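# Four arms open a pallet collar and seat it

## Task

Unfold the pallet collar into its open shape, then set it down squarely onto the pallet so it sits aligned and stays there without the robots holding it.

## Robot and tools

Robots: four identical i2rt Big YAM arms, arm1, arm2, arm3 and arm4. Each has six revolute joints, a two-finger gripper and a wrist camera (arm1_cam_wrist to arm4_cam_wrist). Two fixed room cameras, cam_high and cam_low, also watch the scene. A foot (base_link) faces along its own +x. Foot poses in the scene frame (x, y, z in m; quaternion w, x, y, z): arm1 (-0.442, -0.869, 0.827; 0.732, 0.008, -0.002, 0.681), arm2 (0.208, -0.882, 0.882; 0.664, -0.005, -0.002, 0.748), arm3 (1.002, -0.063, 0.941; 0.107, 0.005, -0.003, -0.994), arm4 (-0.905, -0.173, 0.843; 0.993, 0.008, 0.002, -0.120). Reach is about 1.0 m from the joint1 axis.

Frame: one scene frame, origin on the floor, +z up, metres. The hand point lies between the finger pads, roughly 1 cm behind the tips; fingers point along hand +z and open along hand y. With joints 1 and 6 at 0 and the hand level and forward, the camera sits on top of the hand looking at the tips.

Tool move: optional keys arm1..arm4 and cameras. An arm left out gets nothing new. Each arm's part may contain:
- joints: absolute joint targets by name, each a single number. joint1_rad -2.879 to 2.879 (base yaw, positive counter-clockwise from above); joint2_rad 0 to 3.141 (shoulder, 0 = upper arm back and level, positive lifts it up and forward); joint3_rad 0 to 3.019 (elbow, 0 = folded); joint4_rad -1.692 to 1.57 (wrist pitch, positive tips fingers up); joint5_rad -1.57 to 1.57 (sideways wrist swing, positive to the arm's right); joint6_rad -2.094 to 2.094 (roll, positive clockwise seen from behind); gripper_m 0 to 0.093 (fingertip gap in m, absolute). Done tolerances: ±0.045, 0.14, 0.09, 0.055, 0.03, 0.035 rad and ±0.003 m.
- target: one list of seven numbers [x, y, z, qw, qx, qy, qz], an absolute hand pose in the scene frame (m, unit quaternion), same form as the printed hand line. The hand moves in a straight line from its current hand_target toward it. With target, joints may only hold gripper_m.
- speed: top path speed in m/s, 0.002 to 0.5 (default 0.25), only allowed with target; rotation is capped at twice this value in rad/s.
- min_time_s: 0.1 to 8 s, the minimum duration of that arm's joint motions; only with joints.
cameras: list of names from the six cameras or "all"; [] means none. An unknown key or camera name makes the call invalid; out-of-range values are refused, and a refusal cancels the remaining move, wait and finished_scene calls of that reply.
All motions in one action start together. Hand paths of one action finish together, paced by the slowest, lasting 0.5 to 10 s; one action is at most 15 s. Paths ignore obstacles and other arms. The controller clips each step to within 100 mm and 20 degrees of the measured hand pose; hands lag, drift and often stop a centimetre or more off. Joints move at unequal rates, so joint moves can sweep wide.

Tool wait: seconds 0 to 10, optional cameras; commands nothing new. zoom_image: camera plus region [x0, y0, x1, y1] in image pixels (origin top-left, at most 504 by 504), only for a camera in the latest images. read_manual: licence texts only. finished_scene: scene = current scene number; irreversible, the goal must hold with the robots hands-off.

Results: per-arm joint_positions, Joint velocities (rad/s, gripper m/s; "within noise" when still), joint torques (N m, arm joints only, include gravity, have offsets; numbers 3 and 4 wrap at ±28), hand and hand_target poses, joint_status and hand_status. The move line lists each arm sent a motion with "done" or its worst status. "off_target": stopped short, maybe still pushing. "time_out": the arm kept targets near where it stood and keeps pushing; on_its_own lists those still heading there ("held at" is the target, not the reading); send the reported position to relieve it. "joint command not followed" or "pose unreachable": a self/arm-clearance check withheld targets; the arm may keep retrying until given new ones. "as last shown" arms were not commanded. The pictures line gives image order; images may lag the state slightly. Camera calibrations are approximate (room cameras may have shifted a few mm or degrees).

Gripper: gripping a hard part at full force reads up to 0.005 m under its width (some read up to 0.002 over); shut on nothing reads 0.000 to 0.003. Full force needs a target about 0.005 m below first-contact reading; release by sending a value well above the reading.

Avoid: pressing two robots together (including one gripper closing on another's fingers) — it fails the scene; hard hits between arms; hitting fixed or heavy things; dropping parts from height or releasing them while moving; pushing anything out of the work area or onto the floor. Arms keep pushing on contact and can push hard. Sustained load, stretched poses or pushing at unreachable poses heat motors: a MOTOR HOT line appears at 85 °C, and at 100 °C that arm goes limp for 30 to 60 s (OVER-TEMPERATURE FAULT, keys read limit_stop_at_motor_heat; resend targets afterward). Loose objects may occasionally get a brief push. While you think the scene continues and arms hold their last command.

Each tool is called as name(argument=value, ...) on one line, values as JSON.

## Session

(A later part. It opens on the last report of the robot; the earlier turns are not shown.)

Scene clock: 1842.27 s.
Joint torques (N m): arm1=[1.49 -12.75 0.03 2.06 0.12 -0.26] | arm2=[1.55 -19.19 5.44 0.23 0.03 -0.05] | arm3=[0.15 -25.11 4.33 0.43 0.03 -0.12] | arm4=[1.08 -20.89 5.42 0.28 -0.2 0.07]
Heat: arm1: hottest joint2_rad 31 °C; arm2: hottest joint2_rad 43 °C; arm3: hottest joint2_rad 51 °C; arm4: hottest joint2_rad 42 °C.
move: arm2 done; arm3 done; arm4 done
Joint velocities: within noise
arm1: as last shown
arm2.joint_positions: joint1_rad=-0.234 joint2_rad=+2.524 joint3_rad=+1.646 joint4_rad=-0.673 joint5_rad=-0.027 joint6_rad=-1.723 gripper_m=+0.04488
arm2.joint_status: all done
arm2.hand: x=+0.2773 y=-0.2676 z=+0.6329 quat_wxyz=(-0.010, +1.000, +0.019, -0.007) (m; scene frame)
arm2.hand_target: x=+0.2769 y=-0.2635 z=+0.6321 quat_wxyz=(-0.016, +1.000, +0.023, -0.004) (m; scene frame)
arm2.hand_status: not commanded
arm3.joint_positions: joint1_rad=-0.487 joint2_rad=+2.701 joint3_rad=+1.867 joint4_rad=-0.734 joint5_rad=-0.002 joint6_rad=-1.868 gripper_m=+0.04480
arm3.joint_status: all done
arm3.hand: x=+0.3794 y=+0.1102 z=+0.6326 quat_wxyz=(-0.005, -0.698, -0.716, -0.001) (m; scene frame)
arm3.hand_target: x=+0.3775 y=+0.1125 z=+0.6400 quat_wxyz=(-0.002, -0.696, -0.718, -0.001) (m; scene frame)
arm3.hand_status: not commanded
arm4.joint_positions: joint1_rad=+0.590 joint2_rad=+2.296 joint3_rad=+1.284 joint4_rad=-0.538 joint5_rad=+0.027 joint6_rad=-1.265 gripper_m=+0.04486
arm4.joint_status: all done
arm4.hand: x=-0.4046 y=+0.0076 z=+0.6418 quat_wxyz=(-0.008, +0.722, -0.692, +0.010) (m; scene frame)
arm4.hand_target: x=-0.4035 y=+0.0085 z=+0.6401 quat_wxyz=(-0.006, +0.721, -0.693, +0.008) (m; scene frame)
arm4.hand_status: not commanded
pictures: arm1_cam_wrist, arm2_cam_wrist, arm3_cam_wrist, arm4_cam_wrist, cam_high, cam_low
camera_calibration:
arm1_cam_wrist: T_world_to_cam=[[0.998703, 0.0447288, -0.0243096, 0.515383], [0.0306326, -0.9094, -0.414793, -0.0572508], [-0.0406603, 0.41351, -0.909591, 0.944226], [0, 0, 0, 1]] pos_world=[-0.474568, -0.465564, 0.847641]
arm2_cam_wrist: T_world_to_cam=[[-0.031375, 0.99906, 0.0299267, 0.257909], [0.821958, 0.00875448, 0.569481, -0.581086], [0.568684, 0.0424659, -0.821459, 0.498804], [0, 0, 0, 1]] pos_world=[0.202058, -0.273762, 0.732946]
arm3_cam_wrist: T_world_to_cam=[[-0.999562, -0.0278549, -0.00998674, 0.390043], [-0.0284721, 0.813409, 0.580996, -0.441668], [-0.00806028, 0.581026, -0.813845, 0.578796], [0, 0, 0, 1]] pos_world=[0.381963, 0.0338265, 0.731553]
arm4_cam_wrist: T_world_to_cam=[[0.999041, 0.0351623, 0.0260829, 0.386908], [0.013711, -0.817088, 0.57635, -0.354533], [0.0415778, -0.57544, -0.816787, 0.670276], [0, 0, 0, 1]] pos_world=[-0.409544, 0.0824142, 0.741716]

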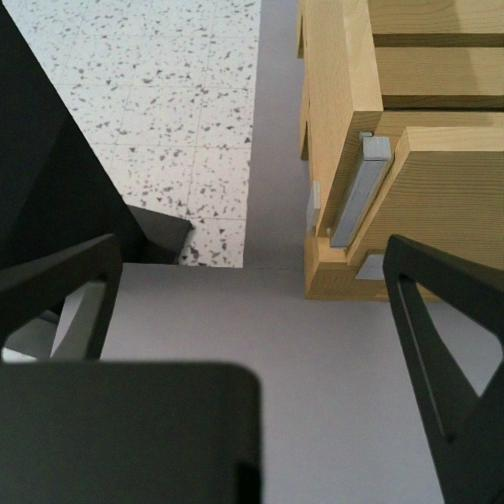

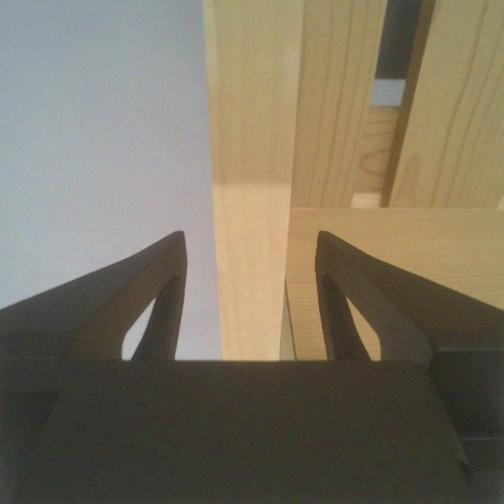

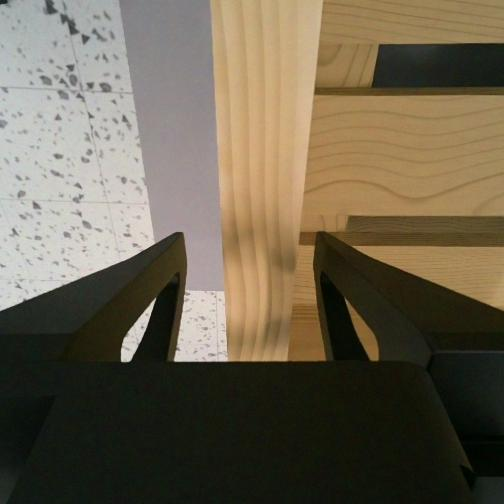

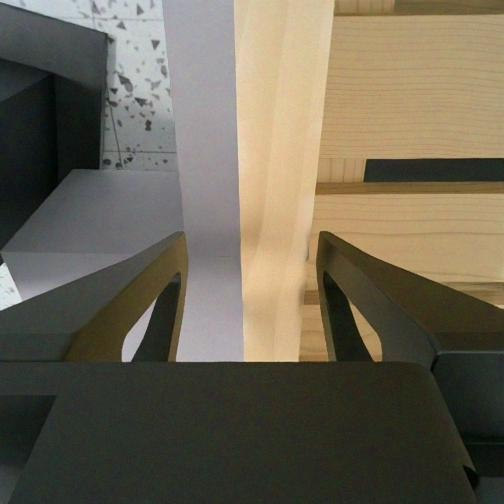

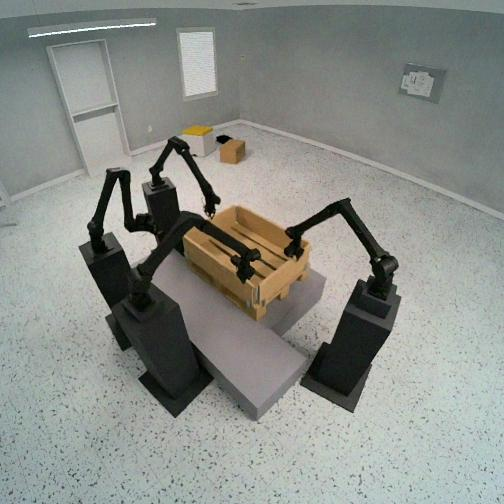

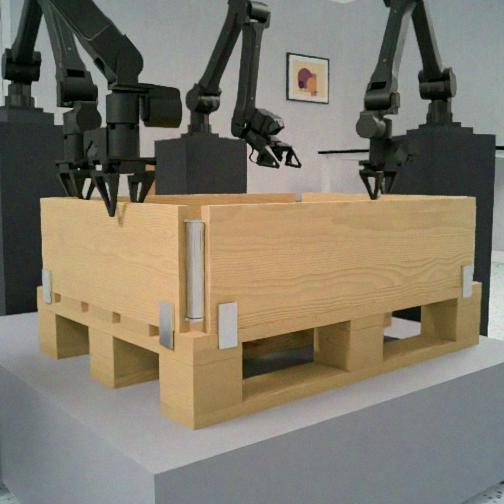

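move(arm2={"target": [0.2769, -0.2635, 0.745, -0.016, 0.9996, 0.0225, -0.004], "speed": 0.1}, arm3={"target": [0.3775, 0.1125, 0.755, -0.002, -0.6960, -0.7185, -0.001], "speed": 0.1}, arm4={"target": [-0.4035, 0.0085, 0.755, -0.006, 0.7210, -0.6925, 0.008], "speed": 0.1, "joints": {"gripper_m": 0.06}}, cameras=["all"])

zoom_image(camera="arm1_cam_wrist", region=[290, 170, 400, 310])

zoom_image(camera="cam_low", region=[130, 240, 270, 380])

zoom_image(camera="cam_high", region=[160, 190, 330, 340])

Scene clock: 1857.40 s.
Joint torques (N m): arm1=[1.67 -12.69 -0.01 2.03 0.12 -0.25] | arm2=[1.67 -20.25 5.39 -0.51 0.02 -0.07] | arm3=[-0.09 -25.47 4.81 0.05 0.05 -0.11] | arm4=[1.49 -20.95 6.01 0.27 -0.19 0.08]
Heat: arm1: hottest joint2_rad 31 °C; arm2: hottest joint2_rad 43 °C; arm3: hottest joint2_rad 49 °C; arm4: hottest joint2_rad 42 °C.
move: arm2 done; arm3 off_target; arm4 done
Joint velocities: within noise
arm1: as last shown
arm2.joint_positions: joint1_rad=-0.234 joint2_rad=+2.325 joint3_rad=+1.599 joint4_rad=-0.807 joint5_rad=-0.027 joint6_rad=-1.723 gripper_m=+0.04497
arm2.joint_status: not commanded
arm2.hand: x=+0.2770 y=-0.2602 z=+0.7394 quat_wxyz=(-0.019, +1.000, +0.019, -0.005) (m; scene frame)
arm2.hand_target: x=+0.2768 y=-0.2634 z=+0.7449 quat_wxyz=(-0.016, +1.000, +0.023, -0.004) (m; scene frame)
arm2.hand_status: done (0.007 m and 0.6 deg from the pose sent, 0.112 m and 0.9 deg at the start)
arm3.joint_positions: joint1_rad=-0.487 joint2_rad=+2.483 joint3_rad=+1.760 joint4_rad=-0.848 joint5_rad=-0.001 joint6_rad=-1.868 gripper_m=+0.04490
arm3.joint_status: not commanded
arm3.hand: x=+0.3794 y=+0.1105 z=+0.7409 quat_wxyz=(-0.006, -0.698, -0.716, -0.002) (m; scene frame)
arm3.hand_target: x=+0.3774 y=+0.1126 z=+0.7548 quat_wxyz=(-0.002, -0.696, -0.718, -0.001) (m; scene frame)
arm3.hand_status: off_target (0.014 m and 0.6 deg from the pose sent, 0.123 m and 0.5 deg at the start)
arm4.joint_positions: joint1_rad=+0.590 joint2_rad=+2.072 joint3_rad=+1.275 joint4_rad=-0.752 joint5_rad=+0.027 joint6_rad=-1.265 gripper_m=+0.05993
arm4.joint_status: all done
arm4.hand: x=-0.4003 y=+0.0072 z=+0.7537 quat_wxyz=(-0.009, +0.722, -0.692, +0.010) (m; scene frame)
arm4.hand_target: x=-0.4035 y=+0.0085 z=+0.7550 quat_wxyz=(-0.006, +0.721, -0.693, +0.008) (m; scene frame)
arm4.hand_status: done (0.004 m and 0.4 deg from the pose sent, 0.113 m and 0.4 deg at the start)
pictures: arm1_cam_wrist, arm2_cam_wrist, arm3_cam_wrist, arm4_cam_wrist, cam_high, cam_low
camera_calibration:
arm1_cam_wrist: T_world_to_cam=[[0.998703, 0.0447288, -0.0243096, 0.515383], [0.0306326, -0.9094, -0.414793, -0.0572508], [-0.0406603, 0.41351, -0.909591, 0.944226], [0, 0, 0, 1]] pos_world=[-0.474568, -0.465564, 0.847641]
arm2_cam_wrist: T_world_to_cam=[[-0.0316858, 0.998329, 0.0483179, 0.233551], [0.820686, -0.00160631, 0.571378, -0.645305], [0.570501, 0.0577584, -0.819264, 0.587963], [0, 0, 0, 1]] pos_world=[0.201559, -0.268157, 0.839125]
arm3_cam_wrist: T_world_to_cam=[[-0.999531, -0.0278809, -0.0126951, 0.393103], [-0.0300698, 0.813642, 0.580588, -0.503983], [-0.0058581, 0.580698, -0.814098, 0.666087], [0, 0, 0, 1]] pos_world=[0.381666, 0.0342261, 0.839858]
arm4_cam_wrist: T_world_to_cam=[[0.999011, 0.0351971, 0.027175, 0.37876], [0.0131258, -0.817311, 0.576048, -0.419374], [0.0424857, -0.575121, -0.816964, 0.761759], [0, 0, 0, 1]] pos_world=[-0.405245, 0.0820139, 0.853616]

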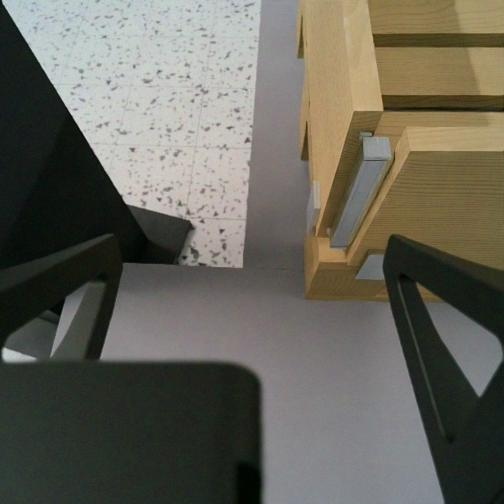

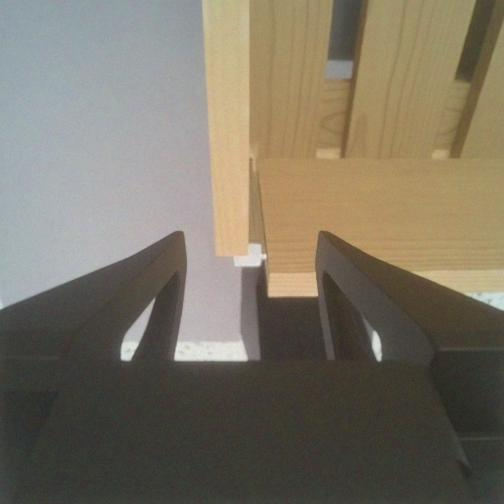

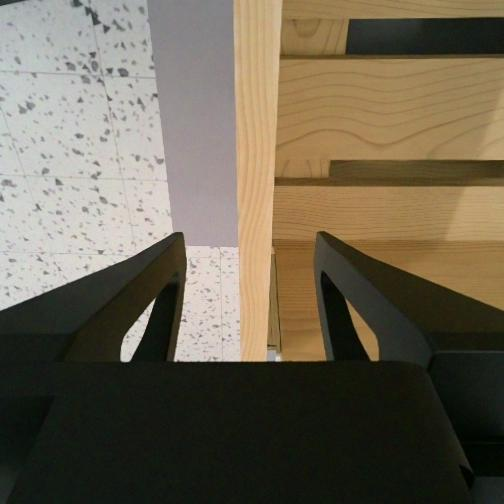

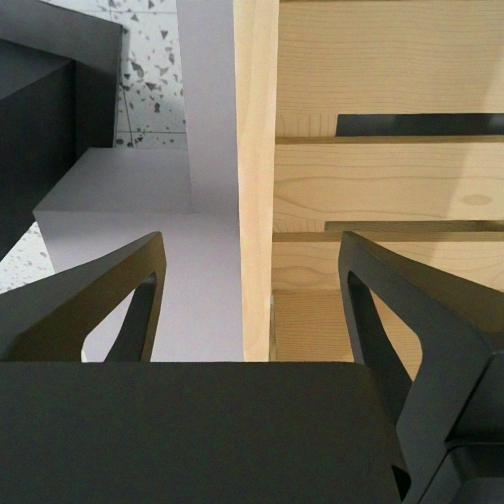

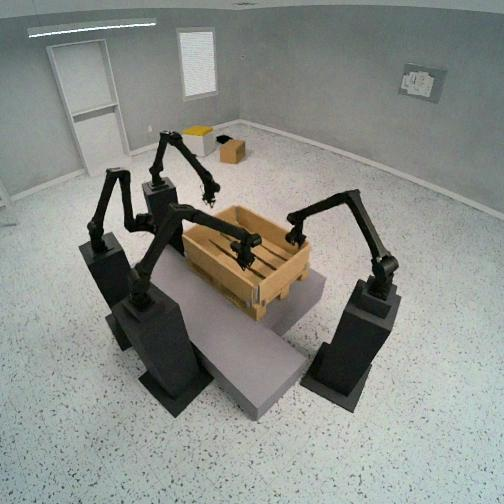

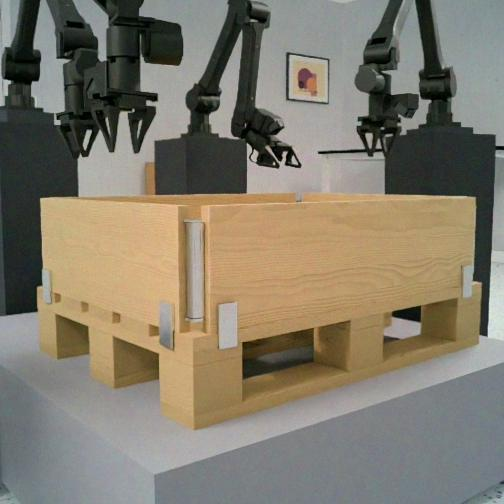

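Scaled by 3.600 from the camera's 504x504 image, which has a finer 720x720 frame.

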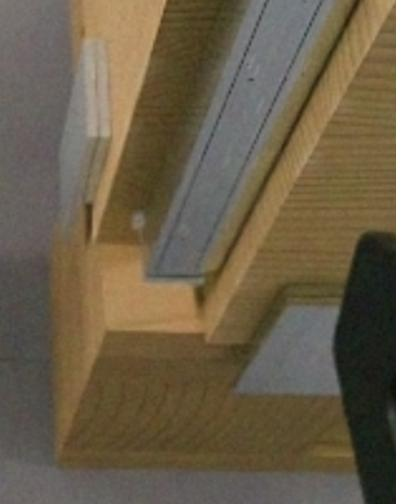

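Scaled by 3.600 from the camera's 504x504 image, which has a finer 720x720 frame.

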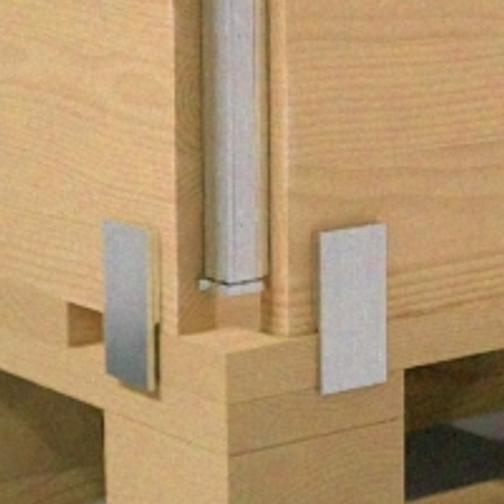

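Scaled by 2.965 from the camera's 504x504 image, which has a finer 720x720 frame.

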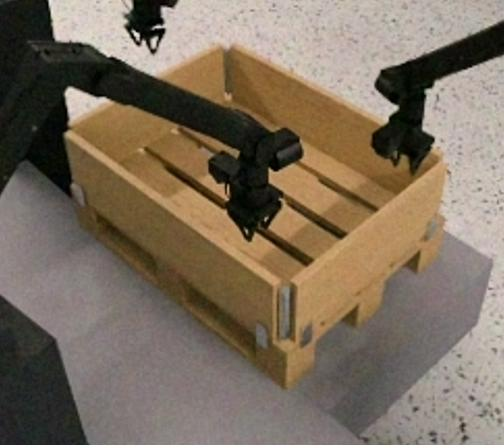

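finished_scene(scene=1)

The scene is finished: the task was done.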